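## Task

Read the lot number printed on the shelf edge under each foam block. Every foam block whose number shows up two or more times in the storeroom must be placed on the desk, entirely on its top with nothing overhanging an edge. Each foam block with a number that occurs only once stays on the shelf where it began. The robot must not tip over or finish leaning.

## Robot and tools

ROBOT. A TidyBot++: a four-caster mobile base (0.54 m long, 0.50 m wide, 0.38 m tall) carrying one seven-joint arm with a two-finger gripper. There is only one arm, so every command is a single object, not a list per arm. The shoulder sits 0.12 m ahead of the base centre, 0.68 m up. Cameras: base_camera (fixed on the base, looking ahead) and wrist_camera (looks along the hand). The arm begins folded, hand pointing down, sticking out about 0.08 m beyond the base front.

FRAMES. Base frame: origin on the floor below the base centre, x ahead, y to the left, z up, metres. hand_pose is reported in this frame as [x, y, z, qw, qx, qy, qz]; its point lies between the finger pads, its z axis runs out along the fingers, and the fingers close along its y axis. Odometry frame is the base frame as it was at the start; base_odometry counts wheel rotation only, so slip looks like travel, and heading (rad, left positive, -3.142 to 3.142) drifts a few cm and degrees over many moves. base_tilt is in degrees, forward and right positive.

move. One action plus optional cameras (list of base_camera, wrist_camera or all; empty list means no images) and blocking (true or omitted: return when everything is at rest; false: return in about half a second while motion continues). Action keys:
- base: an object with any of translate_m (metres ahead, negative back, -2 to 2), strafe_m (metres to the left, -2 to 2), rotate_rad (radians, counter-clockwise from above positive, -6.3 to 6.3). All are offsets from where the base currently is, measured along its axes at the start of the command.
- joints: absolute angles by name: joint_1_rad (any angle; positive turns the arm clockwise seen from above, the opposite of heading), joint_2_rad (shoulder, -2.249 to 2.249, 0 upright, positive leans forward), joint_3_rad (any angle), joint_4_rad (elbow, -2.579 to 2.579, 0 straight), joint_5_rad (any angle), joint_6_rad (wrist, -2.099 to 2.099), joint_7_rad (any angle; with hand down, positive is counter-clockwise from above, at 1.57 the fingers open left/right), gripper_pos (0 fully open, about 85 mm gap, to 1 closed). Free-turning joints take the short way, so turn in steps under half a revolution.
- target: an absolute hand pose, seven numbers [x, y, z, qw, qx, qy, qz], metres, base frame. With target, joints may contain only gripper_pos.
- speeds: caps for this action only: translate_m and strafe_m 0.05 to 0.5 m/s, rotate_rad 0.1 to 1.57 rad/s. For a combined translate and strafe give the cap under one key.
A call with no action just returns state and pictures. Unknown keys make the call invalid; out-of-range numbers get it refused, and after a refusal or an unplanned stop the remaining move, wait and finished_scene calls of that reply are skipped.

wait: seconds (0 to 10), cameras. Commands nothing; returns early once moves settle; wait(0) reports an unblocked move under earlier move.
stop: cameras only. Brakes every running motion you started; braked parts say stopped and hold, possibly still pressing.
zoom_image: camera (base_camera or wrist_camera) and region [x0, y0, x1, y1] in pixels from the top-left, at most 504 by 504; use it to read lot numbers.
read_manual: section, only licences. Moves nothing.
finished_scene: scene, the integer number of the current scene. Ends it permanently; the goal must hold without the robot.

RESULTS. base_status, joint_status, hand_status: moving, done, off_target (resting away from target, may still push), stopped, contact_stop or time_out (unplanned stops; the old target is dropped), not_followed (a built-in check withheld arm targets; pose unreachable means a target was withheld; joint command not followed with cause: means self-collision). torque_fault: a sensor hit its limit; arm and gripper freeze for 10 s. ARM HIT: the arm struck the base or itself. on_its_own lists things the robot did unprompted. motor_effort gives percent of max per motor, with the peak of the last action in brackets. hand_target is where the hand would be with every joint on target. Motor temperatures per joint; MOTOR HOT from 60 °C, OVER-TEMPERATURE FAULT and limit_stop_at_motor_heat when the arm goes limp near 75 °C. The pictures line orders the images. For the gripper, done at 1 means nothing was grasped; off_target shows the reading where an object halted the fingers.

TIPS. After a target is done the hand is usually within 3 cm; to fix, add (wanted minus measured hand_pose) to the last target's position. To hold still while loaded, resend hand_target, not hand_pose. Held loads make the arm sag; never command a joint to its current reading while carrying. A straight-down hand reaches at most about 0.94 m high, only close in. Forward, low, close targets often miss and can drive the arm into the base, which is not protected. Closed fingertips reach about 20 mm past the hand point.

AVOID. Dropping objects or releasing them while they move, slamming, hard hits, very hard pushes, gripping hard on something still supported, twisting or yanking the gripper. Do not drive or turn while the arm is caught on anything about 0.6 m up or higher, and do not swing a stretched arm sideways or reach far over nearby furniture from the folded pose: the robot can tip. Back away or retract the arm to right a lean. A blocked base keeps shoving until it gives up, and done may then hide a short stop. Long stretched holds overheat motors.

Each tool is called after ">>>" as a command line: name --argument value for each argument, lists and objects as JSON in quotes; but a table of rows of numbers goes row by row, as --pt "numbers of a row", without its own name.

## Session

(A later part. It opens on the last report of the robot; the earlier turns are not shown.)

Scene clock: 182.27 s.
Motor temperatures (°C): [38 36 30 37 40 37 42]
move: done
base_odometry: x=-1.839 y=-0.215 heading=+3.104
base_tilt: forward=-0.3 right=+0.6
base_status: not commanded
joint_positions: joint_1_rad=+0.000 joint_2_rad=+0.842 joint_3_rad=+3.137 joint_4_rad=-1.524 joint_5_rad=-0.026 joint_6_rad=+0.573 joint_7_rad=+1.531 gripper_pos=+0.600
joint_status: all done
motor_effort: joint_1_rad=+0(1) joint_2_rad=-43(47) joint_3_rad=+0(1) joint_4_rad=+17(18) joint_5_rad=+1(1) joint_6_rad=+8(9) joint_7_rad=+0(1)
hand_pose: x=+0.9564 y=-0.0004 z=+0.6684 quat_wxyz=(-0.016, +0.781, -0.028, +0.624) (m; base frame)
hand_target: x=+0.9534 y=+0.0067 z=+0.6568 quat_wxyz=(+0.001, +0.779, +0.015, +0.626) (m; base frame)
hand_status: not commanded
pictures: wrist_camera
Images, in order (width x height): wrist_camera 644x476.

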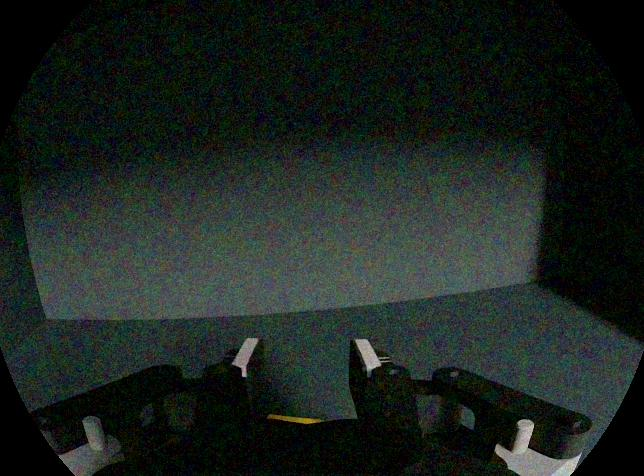

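>>> move --joints '{"gripper_pos":0}' --cameras '[]'

>>> move --joints '{"joint_2_rad":0.96,"joint_6_rad":0.57}' --cameras '["wrist_camera"]'

>>> move --joints '{"joint_2_rad":0.975,"joint_6_rad":0.565}' --cameras '["wrist_camera"]'

Scene clock: 183.40 s.
Motor temperatures (°C): [38 36 30 37 40 37 42]
move: done
base_odometry: x=-1.839 y=-0.215 heading=+3.104
base_tilt: forward=-0.3 right=+0.6
base_status: not commanded
joint_positions: joint_1_rad=+0.000 joint_2_rad=+0.842 joint_3_rad=+3.137 joint_4_rad=-1.524 joint_5_rad=-0.026 joint_6_rad=+0.573 joint_7_rad=+1.531 gripper_pos=+0.000
joint_status: all done
motor_effort: joint_1_rad=+0(1) joint_2_rad=-43(44) joint_3_rad=+0(1) joint_4_rad=+17(18) joint_5_rad=+1(1) joint_6_rad=+8(9) joint_7_rad=+0(0)
hand_pose: x=+0.9564 y=-0.0004 z=+0.6684 quat_wxyz=(-0.016, +0.781, -0.028, +0.624) (m; base frame)
hand_target: x=+0.9534 y=+0.0067 z=+0.6568 quat_wxyz=(+0.001, +0.779, +0.015, +0.626) (m; base frame)
hand_status: not commanded
pictures: none
No camera images: "cameras" was empty.

Scene clock: 184.63 s.
Motor temperatures (°C): [38 36 30 37 40 37 42]
move: done
base_odometry: x=-1.839 y=-0.216 heading=+3.104
base_tilt: forward=-0.3 right=+0.6
base_status: not commanded
joint_positions: joint_1_rad=-0.001 joint_2_rad=+0.930 joint_3_rad=+3.137 joint_4_rad=-1.526 joint_5_rad=-0.026 joint_6_rad=+0.579 joint_7_rad=+1.532 gripper_pos=+0.000
joint_status: all done
motor_effort: joint_1_rad=-1(4) joint_2_rad=-42(47) joint_3_rad=+0(3) joint_4_rad=+16(18) joint_5_rad=+1(1) joint_6_rad=+7(9) joint_7_rad=+0(2)
hand_pose: x=+0.9523 y=+0.0001 z=+0.5968 quat_wxyz=(-0.015, +0.806, -0.028, +0.591) (m; base frame)
hand_target: x=+0.9421 y=+0.0064 z=+0.5604 quat_wxyz=(+0.000, +0.823, +0.015, +0.568) (m; base frame)
hand_status: not commanded
pictures: wrist_camera
Images, in order (width x height): wrist_camera 644x476.

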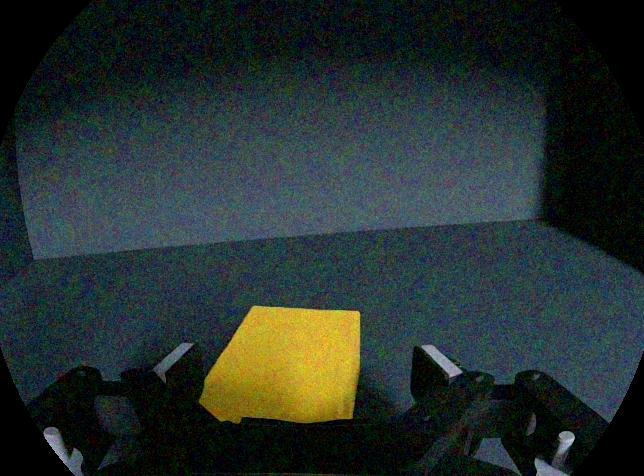

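Scene clock: 185.17 s.
Motor temperatures (°C): [38 36 30 37 40 37 42]
move: off_target
base_odometry: x=-1.839 y=-0.216 heading=+3.104
base_tilt: forward=-0.3 right=+0.6
base_status: not commanded
joint_positions: joint_1_rad=-0.001 joint_2_rad=+0.930 joint_3_rad=+3.137 joint_4_rad=-1.526 joint_5_rad=-0.026 joint_6_rad=+0.579 joint_7_rad=+1.532 gripper_pos=+0.000
joint_status: joint_2_rad off_target (ended at +0.930, target +0.975); the others done
motor_effort: joint_1_rad=+0(0) joint_2_rad=-41(43) joint_3_rad=+0(0) joint_4_rad=+14(15) joint_5_rad=+1(1) joint_6_rad=+7(8) joint_7_rad=+0(1)
hand_pose: x=+0.9522 y=+0.0001 z=+0.5965 quat_wxyz=(-0.015, +0.806, -0.028, +0.591) (m; base frame)
hand_target: x=+0.9396 y=+0.0063 z=+0.5466 quat_wxyz=(+0.000, +0.828, +0.015, +0.560) (m; base frame)
hand_status: not commanded
pictures: wrist_camera
Images, in order (width x height): wrist_camera 644x476.

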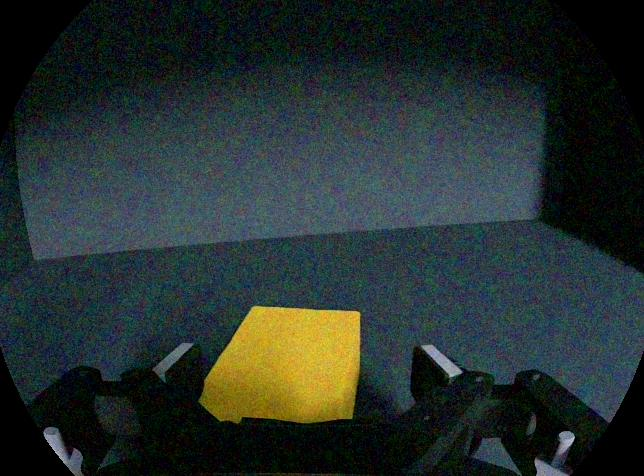

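>>> move --joints '{"joint_2_rad":0.93}' --base '{"translate_m":-0.04}' --cameras '["wrist_camera"]'

>>> move --joints '{"joint_2_rad":0.98}' --cameras '["wrist_camera"]'

Scene clock: 186.63 s.
Motor temperatures (°C): [38 36 30 37 40 37 42]
move: done
base_odometry: x=-1.799 y=-0.217 heading=+3.104
base_tilt: forward=-0.3 right=+0.6
base_status: done
joint_positions: joint_1_rad=-0.001 joint_2_rad=+0.920 joint_3_rad=+3.137 joint_4_rad=-1.529 joint_5_rad=-0.026 joint_6_rad=+0.579 joint_7_rad=+1.532 gripper_pos=+0.000
joint_status: all done
motor_effort: joint_1_rad=-1(2) joint_2_rad=-44(45) joint_3_rad=+0(1) joint_4_rad=+16(17) joint_5_rad=+1(1) joint_6_rad=+8(9) joint_7_rad=+0(1)
hand_pose: x=+0.9519 y=+0.0001 z=+0.6031 quat_wxyz=(-0.015, +0.804, -0.028, +0.594) (m; base frame)
hand_target: x=+0.9449 y=+0.0063 z=+0.5836 quat_wxyz=(+0.001, +0.816, +0.015, +0.578) (m; base frame)
hand_status: not commanded
pictures: wrist_camera
Images, in order (width x height): wrist_camera 644x476.

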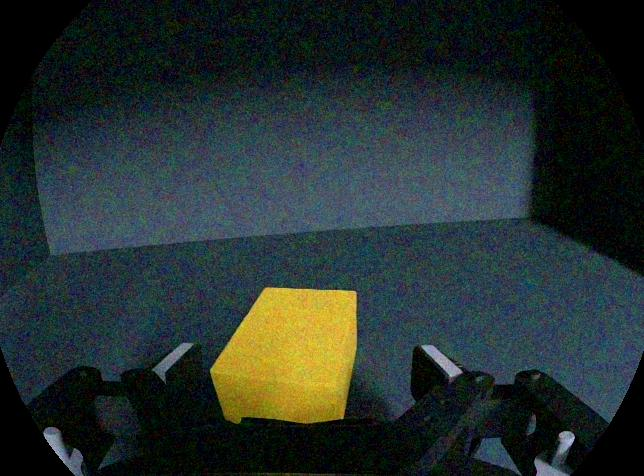

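Scene clock: 187.47 s.
Motor temperatures (°C): [38 36 30 37 40 37 42]
move: done
base_odometry: x=-1.799 y=-0.217 heading=+3.104
base_tilt: forward=-0.3 right=+0.6
base_status: not commanded
joint_positions: joint_1_rad=-0.001 joint_2_rad=+0.954 joint_3_rad=+3.137 joint_4_rad=-1.529 joint_5_rad=-0.026 joint_6_rad=+0.579 joint_7_rad=+1.532 gripper_pos=+0.000
joint_status: all done
motor_effort: joint_1_rad=+0(1) joint_2_rad=-44(46) joint_3_rad=-1(1) joint_4_rad=+15(16) joint_5_rad=+1(1) joint_6_rad=+9(9) joint_7_rad=+0(1)
hand_pose: x=+0.9487 y=+0.0001 z=+0.5749 quat_wxyz=(-0.014, +0.814, -0.028, +0.580) (m; base frame)
hand_target: x=+0.9389 y=+0.0063 z=+0.5425 quat_wxyz=(+0.000, +0.830, +0.015, +0.558) (m; base frame)
hand_status: not commanded
pictures: wrist_camera
Images, in order (width x height): wrist_camera 644x476.

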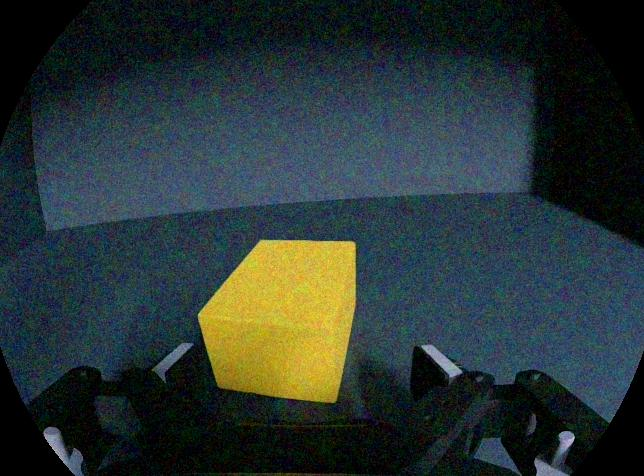

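>>> move --base '{"strafe_m":0.01,"translate_m":0.035}' --speeds '{"translate_m":0.15}' --cameras '["wrist_camera"]'

>>> move --joints '{"gripper_pos":0.6}' --cameras '["wrist_camera"]'

Scene clock: 188.53 s.
Motor temperatures (°C): [38 36 30 37 40 37 42]
move: done
base_odometry: x=-1.834 y=-0.225 heading=+3.104
base_tilt: forward=-0.3 right=+0.6
base_status: done
joint_positions: joint_1_rad=+0.000 joint_2_rad=+0.954 joint_3_rad=+3.137 joint_4_rad=-1.529 joint_5_rad=-0.026 joint_6_rad=+0.579 joint_7_rad=+1.532 gripper_pos=+0.000
joint_status: not commanded
motor_effort: joint_1_rad=-1(5) joint_2_rad=-44(47) joint_3_rad=-1(3) joint_4_rad=+15(17) joint_5_rad=+1(2) joint_6_rad=+8(9) joint_7_rad=+0(1)
hand_pose: x=+0.9486 y=-0.0001 z=+0.5745 quat_wxyz=(-0.014, +0.814, -0.029, +0.580) (m; base frame)
hand_target: x=+0.9389 y=+0.0063 z=+0.5425 quat_wxyz=(+0.000, +0.830, +0.015, +0.558) (m; base frame)
hand_status: not commanded
pictures: wrist_camera
Images, in order (width x height): wrist_camera 644x476.

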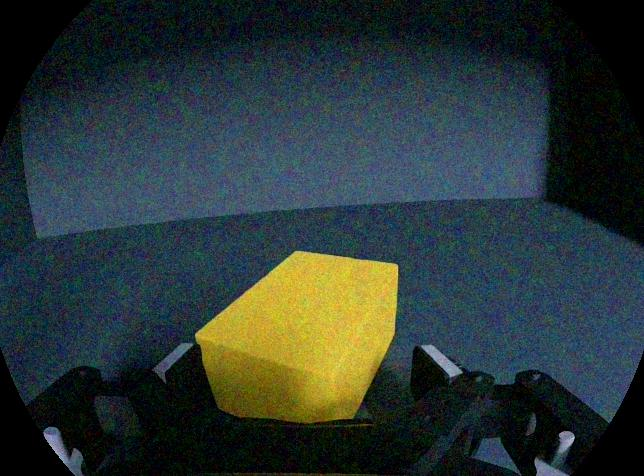

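Scene clock: 189.40 s.
Motor temperatures (°C): [38 36 30 37 40 37 42]
move: done
base_odometry: x=-1.834 y=-0.225 heading=+3.104
base_tilt: forward=-0.3 right=+0.6
base_status: not commanded
joint_positions: joint_1_rad=+0.000 joint_2_rad=+0.954 joint_3_rad=+3.137 joint_4_rad=-1.529 joint_5_rad=-0.026 joint_6_rad=+0.579 joint_7_rad=+1.532 gripper_pos=+0.600
joint_status: all done
motor_effort: joint_1_rad=-1(1) joint_2_rad=-44(45) joint_3_rad=-1(1) joint_4_rad=+15(16) joint_5_rad=+1(1) joint_6_rad=+8(9) joint_7_rad=+0(1)
hand_pose: x=+0.9486 y=-0.0001 z=+0.5745 quat_wxyz=(-0.014, +0.814, -0.029, +0.580) (m; base frame)
hand_target: x=+0.9389 y=+0.0063 z=+0.5425 quat_wxyz=(+0.000, +0.830, +0.015, +0.558) (m; base frame)
hand_status: not commanded
pictures: wrist_camera
Images, in order (width x height): wrist_camera 644x476.

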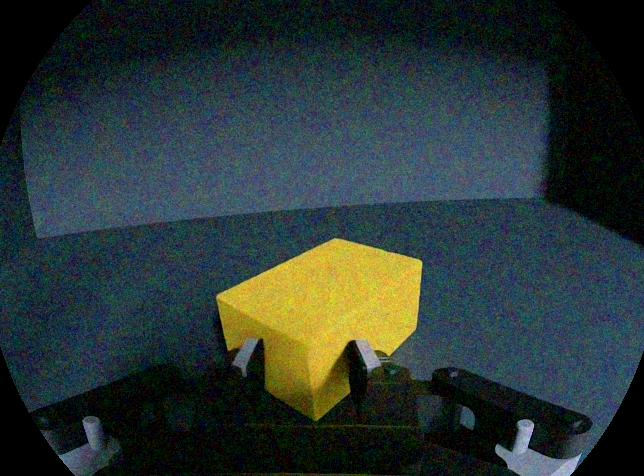

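>>> move --joints '{"gripper_pos":0}' --cameras '[]'

>>> move --base '{"translate_m":-0.15}' --cameras '["wrist_camera"]'

Scene clock: 190.43 s.
Motor temperatures (°C): [38 36 30 37 40 37 42]
move: done
base_odometry: x=-1.834 y=-0.225 heading=+3.104
base_tilt: forward=-0.3 right=+0.6
base_status: not commanded
joint_positions: joint_1_rad=+0.000 joint_2_rad=+0.954 joint_3_rad=+3.137 joint_4_rad=-1.529 joint_5_rad=-0.026 joint_6_rad=+0.579 joint_7_rad=+1.532 gripper_pos=+0.000
joint_status: all done
motor_effort: joint_1_rad=+0(1) joint_2_rad=-44(45) joint_3_rad=-1(1) joint_4_rad=+16(16) joint_5_rad=+1(1) joint_6_rad=+8(9) joint_7_rad=+0(0)
hand_pose: x=+0.9486 y=-0.0001 z=+0.5745 quat_wxyz=(-0.014, +0.814, -0.029, +0.580) (m; base frame)
hand_target: x=+0.9389 y=+0.0063 z=+0.5425 quat_wxyz=(+0.000, +0.830, +0.015, +0.558) (m; base frame)
hand_status: not commanded
pictures: none
No camera images: "cameras" was empty.

Scene clock: 191.90 s.
Motor temperatures (°C): [38 36 30 37 40 37 42]
move: done
base_odometry: x=-1.684 y=-0.231 heading=+3.104
base_tilt: forward=-0.3 right=+0.6
base_status: done
joint_positions: joint_1_rad=+0.000 joint_2_rad=+0.955 joint_3_rad=+3.137 joint_4_rad=-1.529 joint_5_rad=-0.026 joint_6_rad=+0.579 joint_7_rad=+1.532 gripper_pos=+0.000
joint_status: not commanded
motor_effort: joint_1_rad=-1(3) joint_2_rad=-44(48) joint_3_rad=+0(2) joint_4_rad=+15(17) joint_5_rad=+1(1) joint_6_rad=+8(9) joint_7_rad=+0(1)
hand_pose: x=+0.9485 y=-0.0001 z=+0.5739 quat_wxyz=(-0.014, +0.814, -0.029, +0.579) (m; base frame)
hand_target: x=+0.9389 y=+0.0063 z=+0.5425 quat_wxyz=(+0.000, +0.830, +0.015, +0.558) (m; base frame)
hand_status: not commanded
pictures: wrist_camera
Images, in order (width x height): wrist_camera 644x476.

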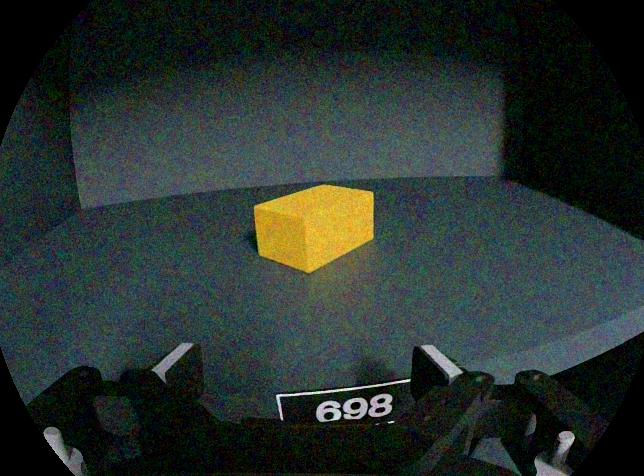

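>>> move --base '{"translate_m":-0.45}' --cameras '[]'

>>> move --target '[0.66, 0.18, 0.62, 0.234, 0.733, -0.303, 0.564]' --cameras '["wrist_camera"]'

Scene clock: 194.63 s.
Motor temperatures (°C): [38 36 30 37 40 37 42]
move: done
base_odometry: x=-1.234 y=-0.248 heading=+3.103
base_tilt: forward=-0.3 right=+0.6
base_status: done
joint_positions: joint_1_rad=+0.000 joint_2_rad=+0.955 joint_3_rad=+3.137 joint_4_rad=-1.530 joint_5_rad=-0.026 joint_6_rad=+0.579 joint_7_rad=+1.532 gripper_pos=+0.000
joint_status: not commanded
motor_effort: joint_1_rad=+0(3) joint_2_rad=-44(45) joint_3_rad=+0(2) joint_4_rad=+16(17) joint_5_rad=+1(1) joint_6_rad=+8(9) joint_7_rad=+0(1)
hand_pose: x=+0.9485 y=-0.0001 z=+0.5738 quat_wxyz=(-0.014, +0.814, -0.029, +0.579) (m; base frame)
hand_target: x=+0.9389 y=+0.0063 z=+0.5425 quat_wxyz=(+0.000, +0.830, +0.015, +0.558) (m; base frame)
hand_status: not commanded
pictures: none
No camera images: "cameras" was empty.

Scene clock: 197.40 s.
Motor temperatures (°C): [38 36 30 37 40 37 42]
move: done
base_odometry: x=-1.234 y=-0.248 heading=+3.103
base_tilt: forward=-0.3 right=+0.6
base_status: not commanded
joint_positions: joint_1_rad=-0.852 joint_2_rad=+0.878 joint_3_rad=+3.143 joint_4_rad=-1.602 joint_5_rad=-1.723 joint_6_rad=+1.355 joint_7_rad=+2.177 gripper_pos=+0.000
joint_status: not commanded
motor_effort: joint_1_rad=-1(4) joint_2_rad=-37(46) joint_3_rad=+3(5) joint_4_rad=+11(17) joint_5_rad=+6(7) joint_6_rad=+6(9) joint_7_rad=+0(1)
hand_pose: x=+0.6882 y=+0.1950 z=+0.6222 quat_wxyz=(+0.189, +0.734, -0.301, +0.579) (m; base frame)
hand_target: x=+0.6600 y=+0.1800 z=+0.6200 quat_wxyz=(+0.234, +0.732, -0.303, +0.563) (m; base frame)
hand_status: done (0.032 m and 5.5 deg from the pose sent, 0.343 m and 43.7 deg at the start)
pictures: wrist_camera
Images, in order (width x height): wrist_camera 644x476.

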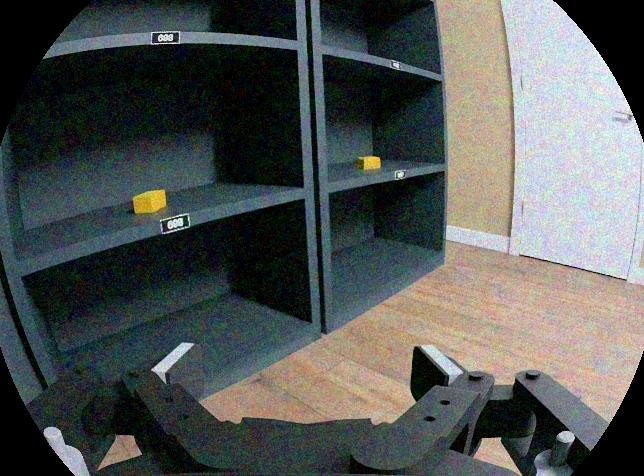

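>>> move --base '{"translate_m":0.65,"strafe_m":-0.07}' --cameras '["wrist_camera"]'

Scene clock: 200.37 s.
Motor temperatures (°C): [38 36 30 37 40 37 42]
move: done
base_odometry: x=-1.881 y=-0.153 heading=+3.103
base_tilt: forward=-0.3 right=+0.6
base_status: done
joint_positions: joint_1_rad=-0.869 joint_2_rad=+0.872 joint_3_rad=+3.143 joint_4_rad=-1.606 joint_5_rad=-1.730 joint_6_rad=+1.359 joint_7_rad=+2.178 gripper_pos=+0.000
joint_status: not commanded
motor_effort: joint_1_rad=+0(3) joint_2_rad=-38(41) joint_3_rad=+3(5) joint_4_rad=+10(13) joint_5_rad=+6(6) joint_6_rad=+6(8) joint_7_rad=+0(1)
hand_pose: x=+0.6827 y=+0.2021 z=+0.6240 quat_wxyz=(+0.186, +0.736, -0.297, +0.579) (m; base frame)
hand_target: x=+0.6600 y=+0.1800 z=+0.6200 quat_wxyz=(+0.234, +0.732, -0.303, +0.563) (m; base frame)
hand_status: not commanded
pictures: wrist_camera
Images, in order (width x height): wrist_camera 644x476.

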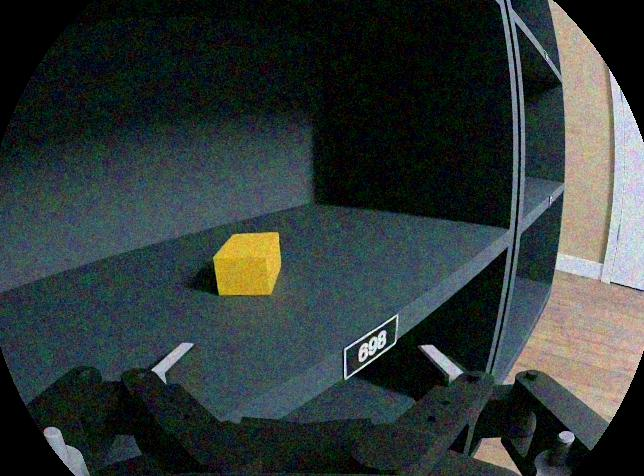

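>>> move --base '{"translate_m":0.127}' --target '[0.66, 0.18, 0.575, 0.234, 0.733, -0.303, 0.564]' --cameras '["wrist_camera"]'

Scene clock: 202.03 s.
Motor temperatures (°C): [38 36 30 37 40 37 42]
move: done
base_odometry: x=-2.008 y=-0.148 heading=+3.102
base_tilt: forward=-0.3 right=+0.6
base_status: done
joint_positions: joint_1_rad=-0.876 joint_2_rad=+0.944 joint_3_rad=+3.153 joint_4_rad=-1.606 joint_5_rad=-1.730 joint_6_rad=+1.359 joint_7_rad=+2.162 gripper_pos=+0.000
joint_status: not commanded
motor_effort: joint_1_rad=-1(3) joint_2_rad=-38(41) joint_3_rad=+4(5) joint_4_rad=+9(12) joint_5_rad=+6(6) joint_6_rad=+6(8) joint_7_rad=+0(1)
hand_pose: x=+0.6795 y=+0.1978 z=+0.5891 quat_wxyz=(+0.209, +0.739, -0.282, +0.575) (m; base frame)
hand_target: x=+0.6600 y=+0.1800 z=+0.5750 quat_wxyz=(+0.234, +0.732, -0.303, +0.563) (m; base frame)
hand_status: done (0.030 m and 4.0 deg from the pose sent, 0.058 m and 5.8 deg at the start)
pictures: wrist_camera
Images, in order (width x height): wrist_camera 644x476.

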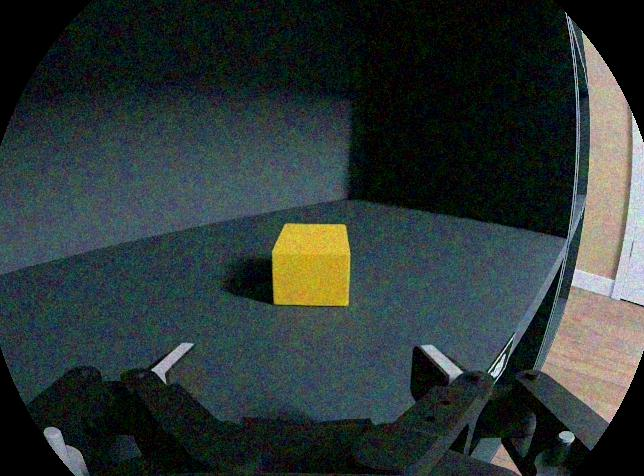

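>>> move --base '{"translate_m":0.06,"strafe_m":-0.05}' --speeds '{"translate_m":0.2}' --target '[0.66, 0.18, 0.562, 0.234, 0.733, -0.303, 0.564]' --cameras '["wrist_camera"]'

>>> move --base '{"translate_m":0.062,"strafe_m":-0.053}' --speeds '{"translate_m":0.15}' --cameras '["wrist_camera"]'

Scene clock: 204.60 s.
Motor temperatures (°C): [38 36 30 37 40 37 42]
move: done
base_odometry: x=-2.066 y=-0.095 heading=+3.102
base_tilt: forward=-0.3 right=+0.6
base_status: done
joint_positions: joint_1_rad=-0.882 joint_2_rad=+0.963 joint_3_rad=+3.164 joint_4_rad=-1.606 joint_5_rad=-1.730 joint_6_rad=+1.359 joint_7_rad=+2.149 gripper_pos=+0.000
joint_status: not commanded
motor_effort: joint_1_rad=+0(5) joint_2_rad=-38(40) joint_3_rad=+4(6) joint_4_rad=+8(10) joint_5_rad=+5(6) joint_6_rad=+8(8) joint_7_rad=+0(1)
hand_pose: x=+0.6790 y=+0.1962 z=+0.5823 quat_wxyz=(+0.213, +0.737, -0.280, +0.577) (m; base frame)
hand_target: x=+0.6600 y=+0.1800 z=+0.5620 quat_wxyz=(+0.234, +0.732, -0.303, +0.563) (m; base frame)
hand_status: done (0.032 m and 3.8 deg from the pose sent, 0.038 m and 4.0 deg at the start)
pictures: wrist_camera
Images, in order (width x height): wrist_camera 644x476.

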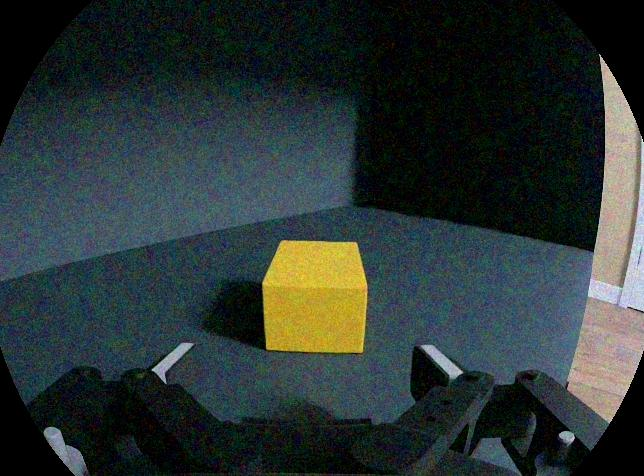

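Scene clock: 205.77 s.
Motor temperatures (°C): [38 36 30 37 40 37 42]
move: done
base_odometry: x=-2.126 y=-0.040 heading=+3.103
base_tilt: forward=-0.3 right=+0.6
base_status: done
joint_positions: joint_1_rad=-0.886 joint_2_rad=+0.963 joint_3_rad=+3.164 joint_4_rad=-1.606 joint_5_rad=-1.730 joint_6_rad=+1.359 joint_7_rad=+2.149 gripper_pos=+0.000
joint_status: not commanded
motor_effort: joint_1_rad=+0(4) joint_2_rad=-40(40) joint_3_rad=+4(6) joint_4_rad=+9(10) joint_5_rad=+5(6) joint_6_rad=+7(8) joint_7_rad=+0(1)
hand_pose: x=+0.6784 y=+0.1978 z=+0.5823 quat_wxyz=(+0.213, +0.737, -0.279, +0.577) (m; base frame)
hand_target: x=+0.6600 y=+0.1800 z=+0.5620 quat_wxyz=(+0.234, +0.732, -0.303, +0.563) (m; base frame)
hand_status: not commanded
pictures: wrist_camera
Images, in order (width x height): wrist_camera 644x476.

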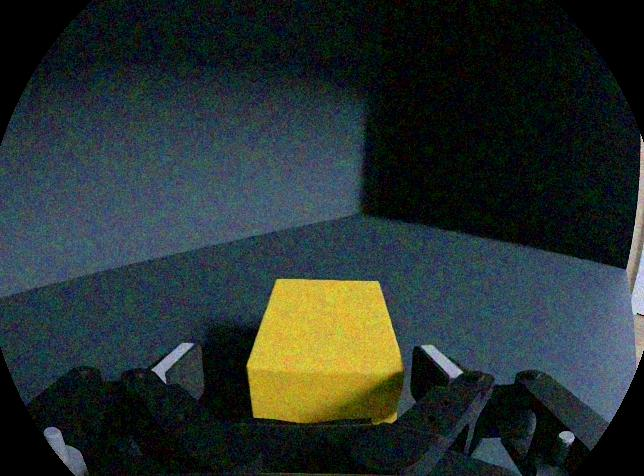

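>>> move --base '{"translate_m":0.01,"strafe_m":-0.012}' --cameras '[]'

>>> move --joints '{"gripper_pos":0.6}' --cameras '["wrist_camera"]'

>>> move --target '[0.66, 0.18, 0.63, 0.234, 0.733, -0.303, 0.564]' --cameras '["wrist_camera"]'

Scene clock: 206.63 s.
Motor temperatures (°C): [38 36 30 37 40 37 42]
move: done
base_odometry: x=-2.136 y=-0.028 heading=+3.103
base_tilt: forward=-0.3 right=+0.6
base_status: done
joint_positions: joint_1_rad=-0.882 joint_2_rad=+0.963 joint_3_rad=+3.165 joint_4_rad=-1.606 joint_5_rad=-1.730 joint_6_rad=+1.359 joint_7_rad=+2.149 gripper_pos=+0.000
joint_status: not commanded
motor_effort: joint_1_rad=+0(5) joint_2_rad=-38(39) joint_3_rad=+4(5) joint_4_rad=+9(10) joint_5_rad=+5(6) joint_6_rad=+7(8) joint_7_rad=+0(1)
hand_pose: x=+0.6792 y=+0.1957 z=+0.5826 quat_wxyz=(+0.214, +0.736, -0.281, +0.577) (m; base frame)
hand_target: x=+0.6600 y=+0.1800 z=+0.5620 quat_wxyz=(+0.234, +0.732, -0.303, +0.563) (m; base frame)
hand_status: not commanded
pictures: none
No camera images: "cameras" was empty.

Scene clock: 207.50 s.
Motor temperatures (°C): [38 36 30 37 40 37 42]
move: off_target
base_odometry: x=-2.136 y=-0.028 heading=+3.103
base_tilt: forward=-0.3 right=+0.6
base_status: not commanded
joint_positions: joint_1_rad=-0.883 joint_2_rad=+0.963 joint_3_rad=+3.165 joint_4_rad=-1.606 joint_5_rad=-1.730 joint_6_rad=+1.360 joint_7_rad=+2.149 gripper_pos=+0.405
joint_status: gripper_pos off_target (ended at +0.405, target +0.600)
motor_effort: joint_1_rad=+0(2) joint_2_rad=-36(39) joint_3_rad=+3(4) joint_4_rad=+7(9) joint_5_rad=+4(6) joint_6_rad=+6(8) joint_7_rad=+0(1)
hand_pose: x=+0.6791 y=+0.1957 z=+0.5828 quat_wxyz=(+0.214, +0.736, -0.281, +0.578) (m; base frame)
hand_target: x=+0.6600 y=+0.1800 z=+0.5620 quat_wxyz=(+0.234, +0.732, -0.303, +0.563) (m; base frame)
hand_status: not commanded
pictures: wrist_camera
Images, in order (width x height): wrist_camera 644x476.

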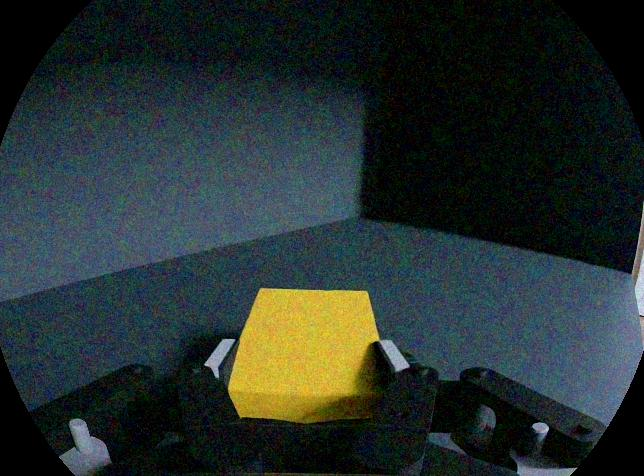

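Scene clock: 208.57 s.
Motor temperatures (°C): [38 36 30 37 40 37 42]
move: done
base_odometry: x=-2.136 y=-0.028 heading=+3.103
base_tilt: forward=-0.3 right=+0.6
base_status: not commanded
joint_positions: joint_1_rad=-0.882 joint_2_rad=+0.843 joint_3_rad=+3.152 joint_4_rad=-1.606 joint_5_rad=-1.735 joint_6_rad=+1.375 joint_7_rad=+2.202 gripper_pos=+0.405
joint_status: not commanded
motor_effort: joint_1_rad=-1(1) joint_2_rad=-38(42) joint_3_rad=+3(4) joint_4_rad=+11(11) joint_5_rad=+6(6) joint_6_rad=+7(8) joint_7_rad=+0(0)
hand_pose: x=+0.6801 y=+0.2032 z=+0.6437 quat_wxyz=(+0.187, +0.731, -0.297, +0.586) (m; base frame)
hand_target: x=+0.6600 y=+0.1800 z=+0.6300 quat_wxyz=(+0.234, +0.732, -0.303, +0.563) (m; base frame)
hand_status: done (0.034 m and 6.0 deg from the pose sent, 0.053 m and 3.8 deg at the start)
pictures: wrist_camera
Images, in order (width x height): wrist_camera 644x476.

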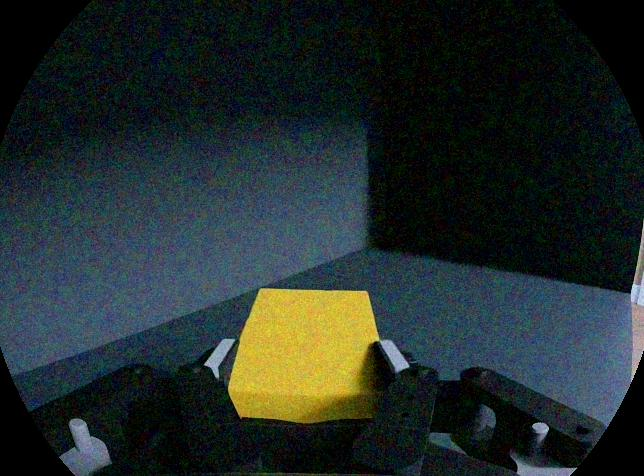

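>>> move --base '{"translate_m":-0.65}' --cameras '[]'

>>> move --target '[0.57, 0, 0.9, 0, 0.785, 0, 0.62]' --cameras '[]'

>>> move --base '{"rotate_rad":-1.532}' --cameras '["wrist_camera"]'

>>> move --base '{"strafe_m":-1.0}' --cameras '["wrist_camera"]'

Scene clock: 211.53 s.
Motor temperatures (°C): [38 36 30 37 40 37 42]
move: done
base_odometry: x=-1.487 y=-0.053 heading=+3.104
base_tilt: forward=-0.3 right=+0.6
base_status: done
joint_positions: joint_1_rad=-0.878 joint_2_rad=+0.843 joint_3_rad=+3.150 joint_4_rad=-1.606 joint_5_rad=-1.735 joint_6_rad=+1.375 joint_7_rad=+2.202 gripper_pos=+0.405
joint_status: not commanded
motor_effort: joint_1_rad=-1(2) joint_2_rad=-37(41) joint_3_rad=+4(5) joint_4_rad=+11(12) joint_5_rad=+6(7) joint_6_rad=+6(8) joint_7_rad=+0(1)
hand_pose: x=+0.6806 y=+0.2015 z=+0.6431 quat_wxyz=(+0.187, +0.731, -0.298, +0.585) (m; base frame)
hand_target: x=+0.6600 y=+0.1800 z=+0.6300 quat_wxyz=(+0.234, +0.732, -0.303, +0.563) (m; base frame)
hand_status: not commanded
pictures: none
No camera images: "cameras" was empty.

Scene clock: 214.50 s.
Motor temperatures (°C): [38 36 30 37 40 37 42]
move: done
base_odometry: x=-1.487 y=-0.053 heading=+3.103
base_tilt: forward=-0.3 right=+0.6
base_status: not commanded
joint_positions: joint_1_rad=-0.028 joint_2_rad=-0.352 joint_3_rad=+3.148 joint_4_rad=-2.238 joint_5_rad=-0.067 joint_6_rad=+0.149 joint_7_rad=+1.615 gripper_pos=+0.405
joint_status: not commanded
motor_effort: joint_1_rad=+0(2) joint_2_rad=-9(39) joint_3_rad=+0(5) joint_4_rad=+23(23) joint_5_rad=+1(7) joint_6_rad=+8(10) joint_7_rad=+0(1)
hand_pose: x=+0.5799 y=+0.0079 z=+0.9275 quat_wxyz=(-0.011, +0.764, -0.004, +0.646) (m; base frame)
hand_target: x=+0.5700 y=+0.0000 z=+0.9000 quat_wxyz=(+0.000, +0.785, +0.000, +0.620) (m; base frame)
hand_status: done (0.030 m and 4.1 deg from the pose sent, 0.345 m and 41.3 deg at the start)
pictures: none
No camera images: "cameras" was empty.

Scene clock: 216.77 s.
Motor temperatures (°C): [38 36 30 37 40 37 42]
move: done
base_odometry: x=-1.487 y=-0.053 heading=+1.572
base_tilt: forward=-0.3 right=+0.6
base_status: done
joint_positions: joint_1_rad=-0.020 joint_2_rad=-0.352 joint_3_rad=+3.151 joint_4_rad=-2.238 joint_5_rad=-0.065 joint_6_rad=+0.147 joint_7_rad=+1.614 gripper_pos=+0.405
joint_status: not commanded
motor_effort: joint_1_rad=-1(2) joint_2_rad=-9(10) joint_3_rad=+0(2) joint_4_rad=+22(23) joint_5_rad=+1(1) joint_6_rad=+9(10) joint_7_rad=+0(1)
hand_pose: x=+0.5799 y=+0.0027 z=+0.9269 quat_wxyz=(-0.008, +0.764, -0.008, +0.645) (m; base frame)
hand_target: x=+0.5700 y=+0.0000 z=+0.9000 quat_wxyz=(+0.000, +0.785, +0.000, +0.620) (m; base frame)
hand_status: not commanded
pictures: wrist_camera
Images, in order (width x height): wrist_camera 644x476.

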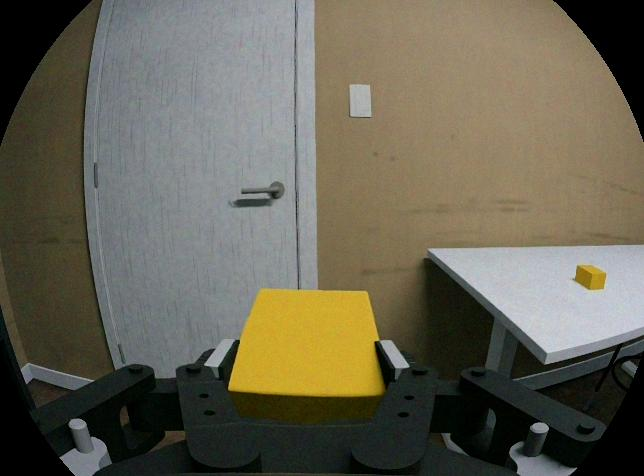

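Scene clock: 220.17 s.
Motor temperatures (°C): [38 36 30 37 40 37 42]
move: done
base_odometry: x=-0.487 y=-0.051 heading=+1.571
base_tilt: forward=-0.3 right=+0.6
base_status: done
joint_positions: joint_1_rad=-0.020 joint_2_rad=-0.352 joint_3_rad=+3.151 joint_4_rad=-2.238 joint_5_rad=-0.065 joint_6_rad=+0.147 joint_7_rad=+1.614 gripper_pos=+0.405
joint_status: not commanded
motor_effort: joint_1_rad=+0(1) joint_2_rad=-9(9) joint_3_rad=+1(3) joint_4_rad=+22(23) joint_5_rad=+1(1) joint_6_rad=+9(10) joint_7_rad=+0(1)
hand_pose: x=+0.5798 y=+0.0027 z=+0.9268 quat_wxyz=(-0.008, +0.764, -0.008, +0.645) (m; base frame)
hand_target: x=+0.5700 y=+0.0000 z=+0.9000 quat_wxyz=(+0.000, +0.785, +0.000, +0.620) (m; base frame)
hand_status: not commanded
pictures: wrist_camera
Images, in order (width x height): wrist_camera 644x476.

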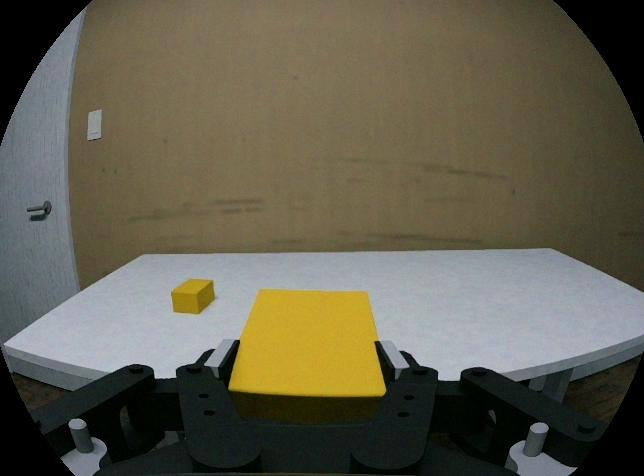

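Same place sequence.

>>> move --base '{"translate_m":0.47}' --target '[0.6, 0, 0.87, 0.0, 0.782, 0, 0.623]' --cameras '[]'

>>> move --target '[0.64, 0, 0.80, 0.0, 0.782, 0, 0.623]' --cameras '[]'

>>> move --target '[0.64, 0, 0.78, 0.0, 0.782, 0, 0.623]' --cameras '[]'

>>> move --target '[0.64, 0, 0.765, 0.0, 0.782, 0, 0.623]' --cameras '["wrist_camera"]'

>>> move --target '[0.64, 0, 0.757, 0.0, 0.782, 0, 0.623]' --cameras '["wrist_camera"]'

Scene clock: 222.70 s.
Motor temperatures (°C): [38 36 30 37 40 37 42]
move: done
base_odometry: x=-0.487 y=+0.419 heading=+1.570
base_tilt: forward=-0.3 right=+0.6
base_status: done
joint_positions: joint_1_rad=-0.020 joint_2_rad=-0.241 joint_3_rad=+3.151 joint_4_rad=-2.283 joint_5_rad=-0.061 joint_6_rad=+0.226 joint_7_rad=+1.610 gripper_pos=+0.405
joint_status: not commanded
motor_effort: joint_1_rad=+0(1) joint_2_rad=-11(14) joint_3_rad=+0(1) joint_4_rad=+21(22) joint_5_rad=+1(1) joint_6_rad=+9(10) joint_7_rad=+0(1)
hand_pose: x=+0.6006 y=+0.0018 z=+0.8718 quat_wxyz=(-0.005, +0.789, -0.009, +0.615) (m; base frame)
hand_target: x=+0.6000 y=+0.0000 z=+0.8700 quat_wxyz=(+0.000, +0.782, +0.000, +0.623) (m; base frame)
hand_status: done (0.003 m and 1.7 deg from the pose sent, 0.060 m and 3.5 deg at the start)
pictures: none
No camera images: "cameras" was empty.

Scene clock: 224.33 s.
Motor temperatures (°C): [38 36 30 37 40 37 42]
move: done
base_odometry: x=-0.487 y=+0.419 heading=+1.570
base_tilt: forward=-0.3 right=+0.6
base_status: not commanded
joint_positions: joint_1_rad=-0.020 joint_2_rad=+0.001 joint_3_rad=+3.151 joint_4_rad=-2.363 joint_5_rad=-0.059 joint_6_rad=+0.550 joint_7_rad=+1.606 gripper_pos=+0.405
joint_status: not commanded
motor_effort: joint_1_rad=+0(1) joint_2_rad=-17(18) joint_3_rad=+0(1) joint_4_rad=+17(21) joint_5_rad=+1(1) joint_6_rad=+9(10) joint_7_rad=+0(1)
hand_pose: x=+0.6421 y=-0.0028 z=+0.8034 quat_wxyz=(+0.004, +0.788, -0.011, +0.616) (m; base frame)
hand_target: x=+0.6400 y=+0.0000 z=+0.8000 quat_wxyz=(+0.000, +0.782, +0.000, +0.623) (m; base frame)
hand_status: done (0.005 m and 1.7 deg from the pose sent, 0.082 m and 1.7 deg at the start)
pictures: none
No camera images: "cameras" was empty.

Scene clock: 225.40 s.
Motor temperatures (°C): [38 36 30 37 40 37 42]
move: done
base_odometry: x=-0.487 y=+0.419 heading=+1.570
base_tilt: forward=-0.3 right=+0.6
base_status: not commanded
joint_positions: joint_1_rad=-0.020 joint_2_rad=+0.054 joint_3_rad=+3.151 joint_4_rad=-2.406 joint_5_rad=-0.059 joint_6_rad=+0.651 joint_7_rad=+1.606 gripper_pos=+0.405
joint_status: not commanded
motor_effort: joint_1_rad=+0(1) joint_2_rad=-18(19) joint_3_rad=+0(0) joint_4_rad=+17(18) joint_5_rad=+1(1) joint_6_rad=+9(10) joint_7_rad=+0(1)
hand_pose: x=+0.6423 y=-0.0042 z=+0.7847 quat_wxyz=(+0.008, +0.786, -0.011, +0.618) (m; base frame)
hand_target: x=+0.6400 y=+0.0000 z=+0.7800 quat_wxyz=(+0.000, +0.782, +0.000, +0.623) (m; base frame)
hand_status: done (0.007 m and 1.7 deg from the pose sent, 0.024 m and 1.7 deg at the start)
pictures: none
No camera images: "cameras" was empty.

Scene clock: 226.40 s.
Motor temperatures (°C): [38 36 30 37 40 37 42]
move: done
base_odometry: x=-0.487 y=+0.419 heading=+1.570
base_tilt: forward=-0.3 right=+0.6
base_status: not commanded
joint_positions: joint_1_rad=-0.020 joint_2_rad=+0.098 joint_3_rad=+3.151 joint_4_rad=-2.434 joint_5_rad=-0.059 joint_6_rad=+0.726 joint_7_rad=+1.606 gripper_pos=+0.405
joint_status: not commanded
motor_effort: joint_1_rad=+0(1) joint_2_rad=-18(20) joint_3_rad=+0(0) joint_4_rad=+16(17) joint_5_rad=+1(1) joint_6_rad=+9(9) joint_7_rad=+0(0)
hand_pose: x=+0.6430 y=-0.0053 z=+0.7705 quat_wxyz=(+0.010, +0.785, -0.011, +0.619) (m; base frame)
hand_target: x=+0.6400 y=+0.0000 z=+0.7650 quat_wxyz=(+0.000, +0.782, +0.000, +0.623) (m; base frame)
hand_status: done (0.008 m and 1.8 deg from the pose sent, 0.020 m and 1.7 deg at the start)
pictures: wrist_camera
Images, in order (width x height): wrist_camera 644x476.

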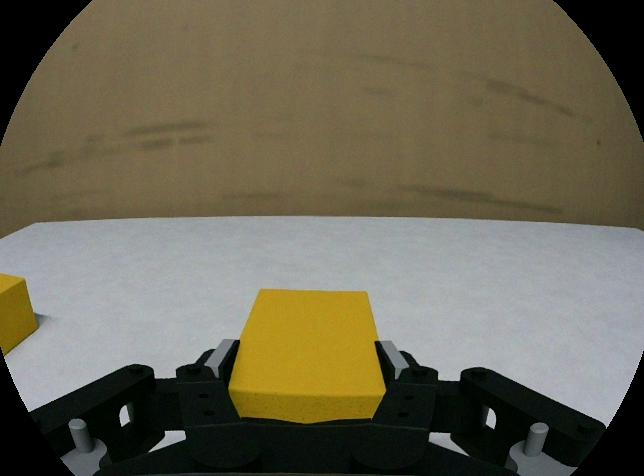

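Scene clock: 227.03 s.
Motor temperatures (°C): [38 36 30 37 40 37 42]
move: done
base_odometry: x=-0.487 y=+0.419 heading=+1.570
base_tilt: forward=-0.3 right=+0.6
base_status: not commanded
joint_positions: joint_1_rad=-0.020 joint_2_rad=+0.118 joint_3_rad=+3.151 joint_4_rad=-2.446 joint_5_rad=-0.058 joint_6_rad=+0.771 joint_7_rad=+1.606 gripper_pos=+0.405
joint_status: not commanded
motor_effort: joint_1_rad=+0(1) joint_2_rad=-18(19) joint_3_rad=+0(1) joint_4_rad=+15(16) joint_5_rad=+1(1) joint_6_rad=+9(9) joint_7_rad=+0(1)
hand_pose: x=+0.6439 y=-0.0058 z=+0.7675 quat_wxyz=(+0.011, +0.781, -0.011, +0.624) (m; base frame)
hand_target: x=+0.6400 y=+0.0000 z=+0.7570 quat_wxyz=(+0.000, +0.782, +0.000, +0.623) (m; base frame)
hand_status: done (0.013 m and 1.8 deg from the pose sent, 0.015 m and 1.8 deg at the start)
pictures: wrist_camera
Images, in order (width x height): wrist_camera 644x476.

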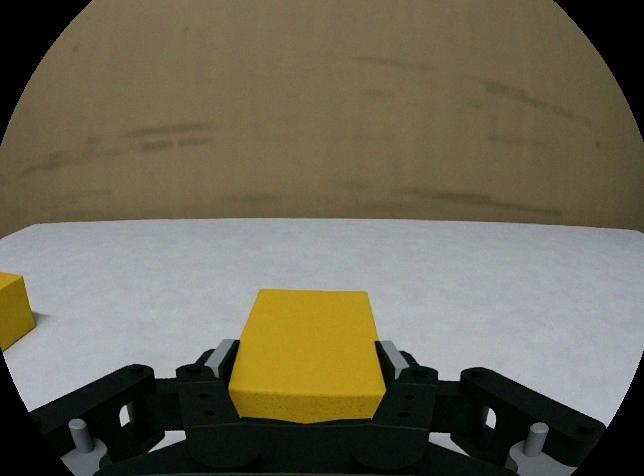

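>>> move --target '[0.64, 0, 0.75, 0.0, 0.782, 0, 0.623]' --cameras '[]'

>>> move --joints '{"gripper_pos":0.0}' --cameras '["wrist_camera"]'

>>> move --base '{"translate_m":-0.4}' --cameras '["wrist_camera"]'

>>> move --base '{"strafe_m":-1.59}' --joints '{"joint_1_rad":0,"joint_2_rad":-0.31,"joint_3_rad":3.1416,"joint_4_rad":-2.45,"joint_5_rad":0,"joint_6_rad":-0.6,"joint_7_rad":1.57,"gripper_pos":1}' --cameras '["wrist_camera"]'

>>> move --base '{"translate_m":-1.74}'

Scene clock: 230.50 s.
Motor temperatures (°C): [38 36 30 37 40 37 42]
move: done
base_odometry: x=-0.487 y=+0.419 heading=+1.570
base_tilt: forward=-0.3 right=+0.6
base_status: not commanded
joint_positions: joint_1_rad=-0.020 joint_2_rad=+0.132 joint_3_rad=+3.151 joint_4_rad=-2.457 joint_5_rad=-0.056 joint_6_rad=+0.812 joint_7_rad=+1.606 gripper_pos=+0.405
joint_status: not commanded
motor_effort: joint_1_rad=+1(1) joint_2_rad=-17(18) joint_3_rad=+1(1) joint_4_rad=+14(15) joint_5_rad=+1(1) joint_6_rad=+9(9) joint_7_rad=+0(0)
hand_pose: x=+0.6440 y=-0.0058 z=+0.7675 quat_wxyz=(+0.012, +0.776, -0.010, +0.630) (m; base frame)
hand_target: x=+0.6400 y=+0.0000 z=+0.7500 quat_wxyz=(+0.000, +0.782, +0.000, +0.623) (m; base frame)
hand_status: done (0.019 m and 2.1 deg from the pose sent, 0.019 m and 1.8 deg at the start)
pictures: none
No camera images: "cameras" was empty.

Scene clock: 231.37 s.
Motor temperatures (°C): [38 36 30 37 40 37 42]
move: done
base_odometry: x=-0.487 y=+0.419 heading=+1.570
base_tilt: forward=-0.3 right=+0.6
base_status: not commanded
joint_positions: joint_1_rad=-0.018 joint_2_rad=+0.141 joint_3_rad=+3.151 joint_4_rad=-2.459 joint_5_rad=-0.056 joint_6_rad=+0.812 joint_7_rad=+1.606 gripper_pos=+0.000
joint_status: all done
motor_effort: joint_1_rad=-1(1) joint_2_rad=-18(19) joint_3_rad=+0(1) joint_4_rad=+15(15) joint_5_rad=+1(1) joint_6_rad=+9(9) joint_7_rad=+0(1)
hand_pose: x=+0.6443 y=-0.0066 z=+0.7619 quat_wxyz=(+0.013, +0.780, -0.010, +0.626) (m; base frame)
hand_target: x=+0.6400 y=+0.0000 z=+0.7500 quat_wxyz=(+0.000, +0.782, +0.000, +0.623) (m; base frame)
hand_status: not commanded
pictures: wrist_camera
Images, in order (width x height): wrist_camera 644x476.

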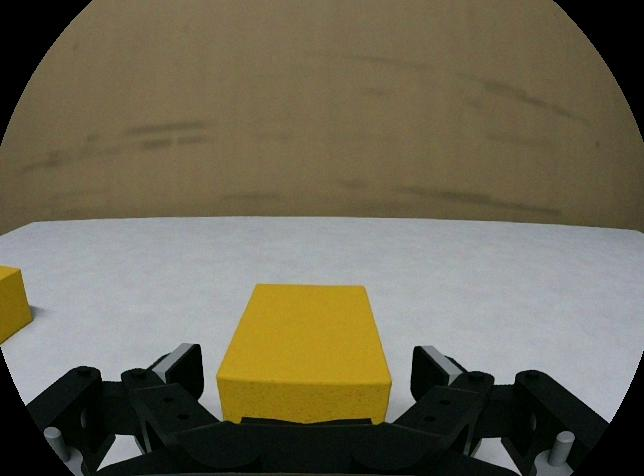

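Scene clock: 233.70 s.
Motor temperatures (°C): [38 36 30 37 40 37 42]
move: done
base_odometry: x=-0.487 y=+0.019 heading=+1.570
base_tilt: forward=-0.3 right=+0.6
base_status: done
joint_positions: joint_1_rad=-0.016 joint_2_rad=+0.152 joint_3_rad=+3.151 joint_4_rad=-2.465 joint_5_rad=-0.055 joint_6_rad=+0.812 joint_7_rad=+1.606 gripper_pos=+0.000
joint_status: not commanded
motor_effort: joint_1_rad=+0(2) joint_2_rad=-18(22) joint_3_rad=+0(2) joint_4_rad=+13(16) joint_5_rad=+1(2) joint_6_rad=+8(9) joint_7_rad=+0(1)
hand_pose: x=+0.6428 y=-0.0074 z=+0.7533 quat_wxyz=(+0.013, +0.785, -0.010, +0.619) (m; base frame)
hand_target: x=+0.6400 y=+0.0000 z=+0.7500 quat_wxyz=(+0.000, +0.782, +0.000, +0.623) (m; base frame)
hand_status: not commanded
pictures: wrist_camera
Images, in order (width x height): wrist_camera 644x476.

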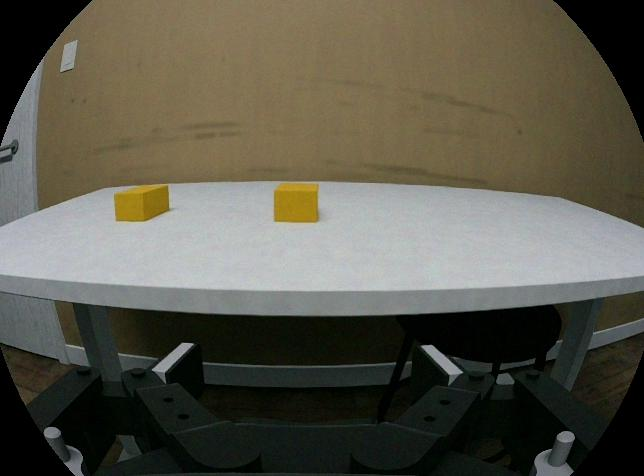

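Scene clock: 238.27 s.
Motor temperatures (°C): [38 36 30 37 40 37 42]
move: done
base_odometry: x=+1.103 y=+0.017 heading=+1.569
base_tilt: forward=-0.3 right=+0.6
base_status: done
joint_positions: joint_1_rad=-0.016 joint_2_rad=-0.300 joint_3_rad=+3.151 joint_4_rad=-2.465 joint_5_rad=-0.054 joint_6_rad=-0.549 joint_7_rad=+1.606 gripper_pos=+0.999
joint_status: all done
motor_effort: joint_1_rad=+0(1) joint_2_rad=-4(20) joint_3_rad=+1(2) joint_4_rad=+16(19) joint_5_rad=+1(2) joint_6_rad=+4(9) joint_7_rad=+0(1)
hand_pose: x=+0.3844 y=+0.0121 z=+0.6248 quat_wxyz=(-0.017, +0.977, +0.001, +0.212) (m; base frame)
hand_target: x=+0.3771 y=+0.0013 z=+0.6266 quat_wxyz=(+0.000, +0.980, +0.000, +0.199) (m; base frame)
hand_status: not commanded
pictures: wrist_camera
Images, in order (width x height): wrist_camera 644x476.

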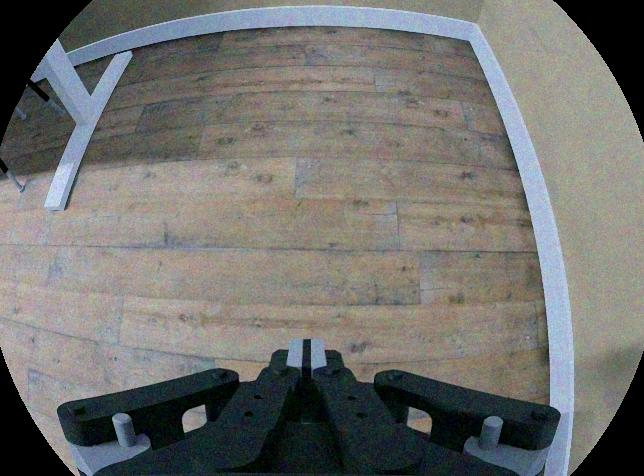

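Scene clock: 243.13 s.
Motor temperatures (°C): [38 36 30 37 40 37 42]
move: done
base_odometry: x=+1.101 y=-1.723 heading=+1.569
base_tilt: forward=-0.4 right=+0.6
base_status: done
joint_positions: joint_1_rad=-0.016 joint_2_rad=-0.303 joint_3_rad=+3.151 joint_4_rad=-2.462 joint_5_rad=-0.054 joint_6_rad=-0.554 joint_7_rad=+1.606 gripper_pos=+0.999
joint_status: not commanded
motor_effort: joint_1_rad=+0(1) joint_2_rad=-6(8) joint_3_rad=+1(1) joint_4_rad=+16(18) joint_5_rad=+0(1) joint_6_rad=+4(5) joint_7_rad=+0(1)
hand_pose: x=+0.3843 y=+0.0121 z=+0.6261 quat_wxyz=(-0.017, +0.977, +0.001, +0.213) (m; base frame)
hand_target: x=+0.3771 y=+0.0013 z=+0.6266 quat_wxyz=(+0.000, +0.980, +0.000, +0.199) (m; base frame)
hand_status: not commanded
pictures: base_camera, wrist_camera
Images, in order (width x height): base_camera 644x364, wrist_camera 644x476.

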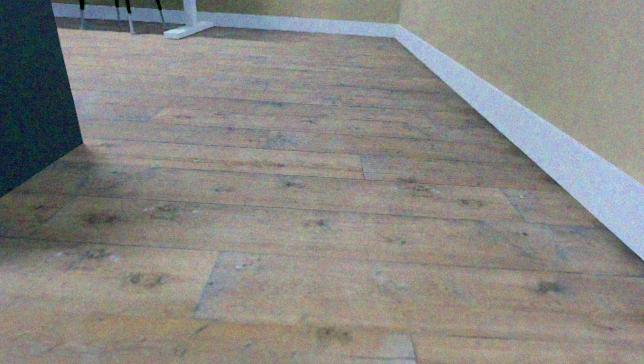

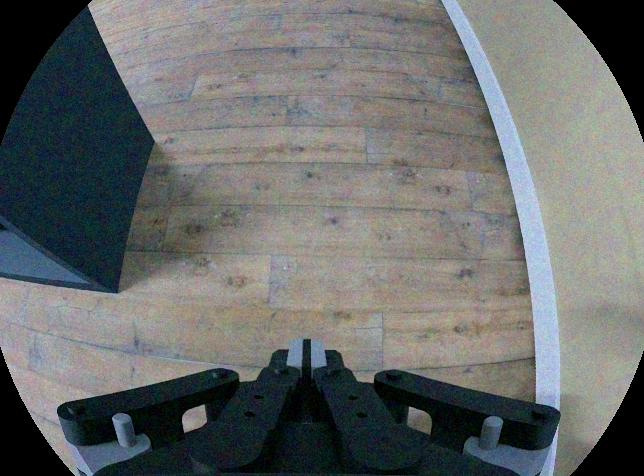

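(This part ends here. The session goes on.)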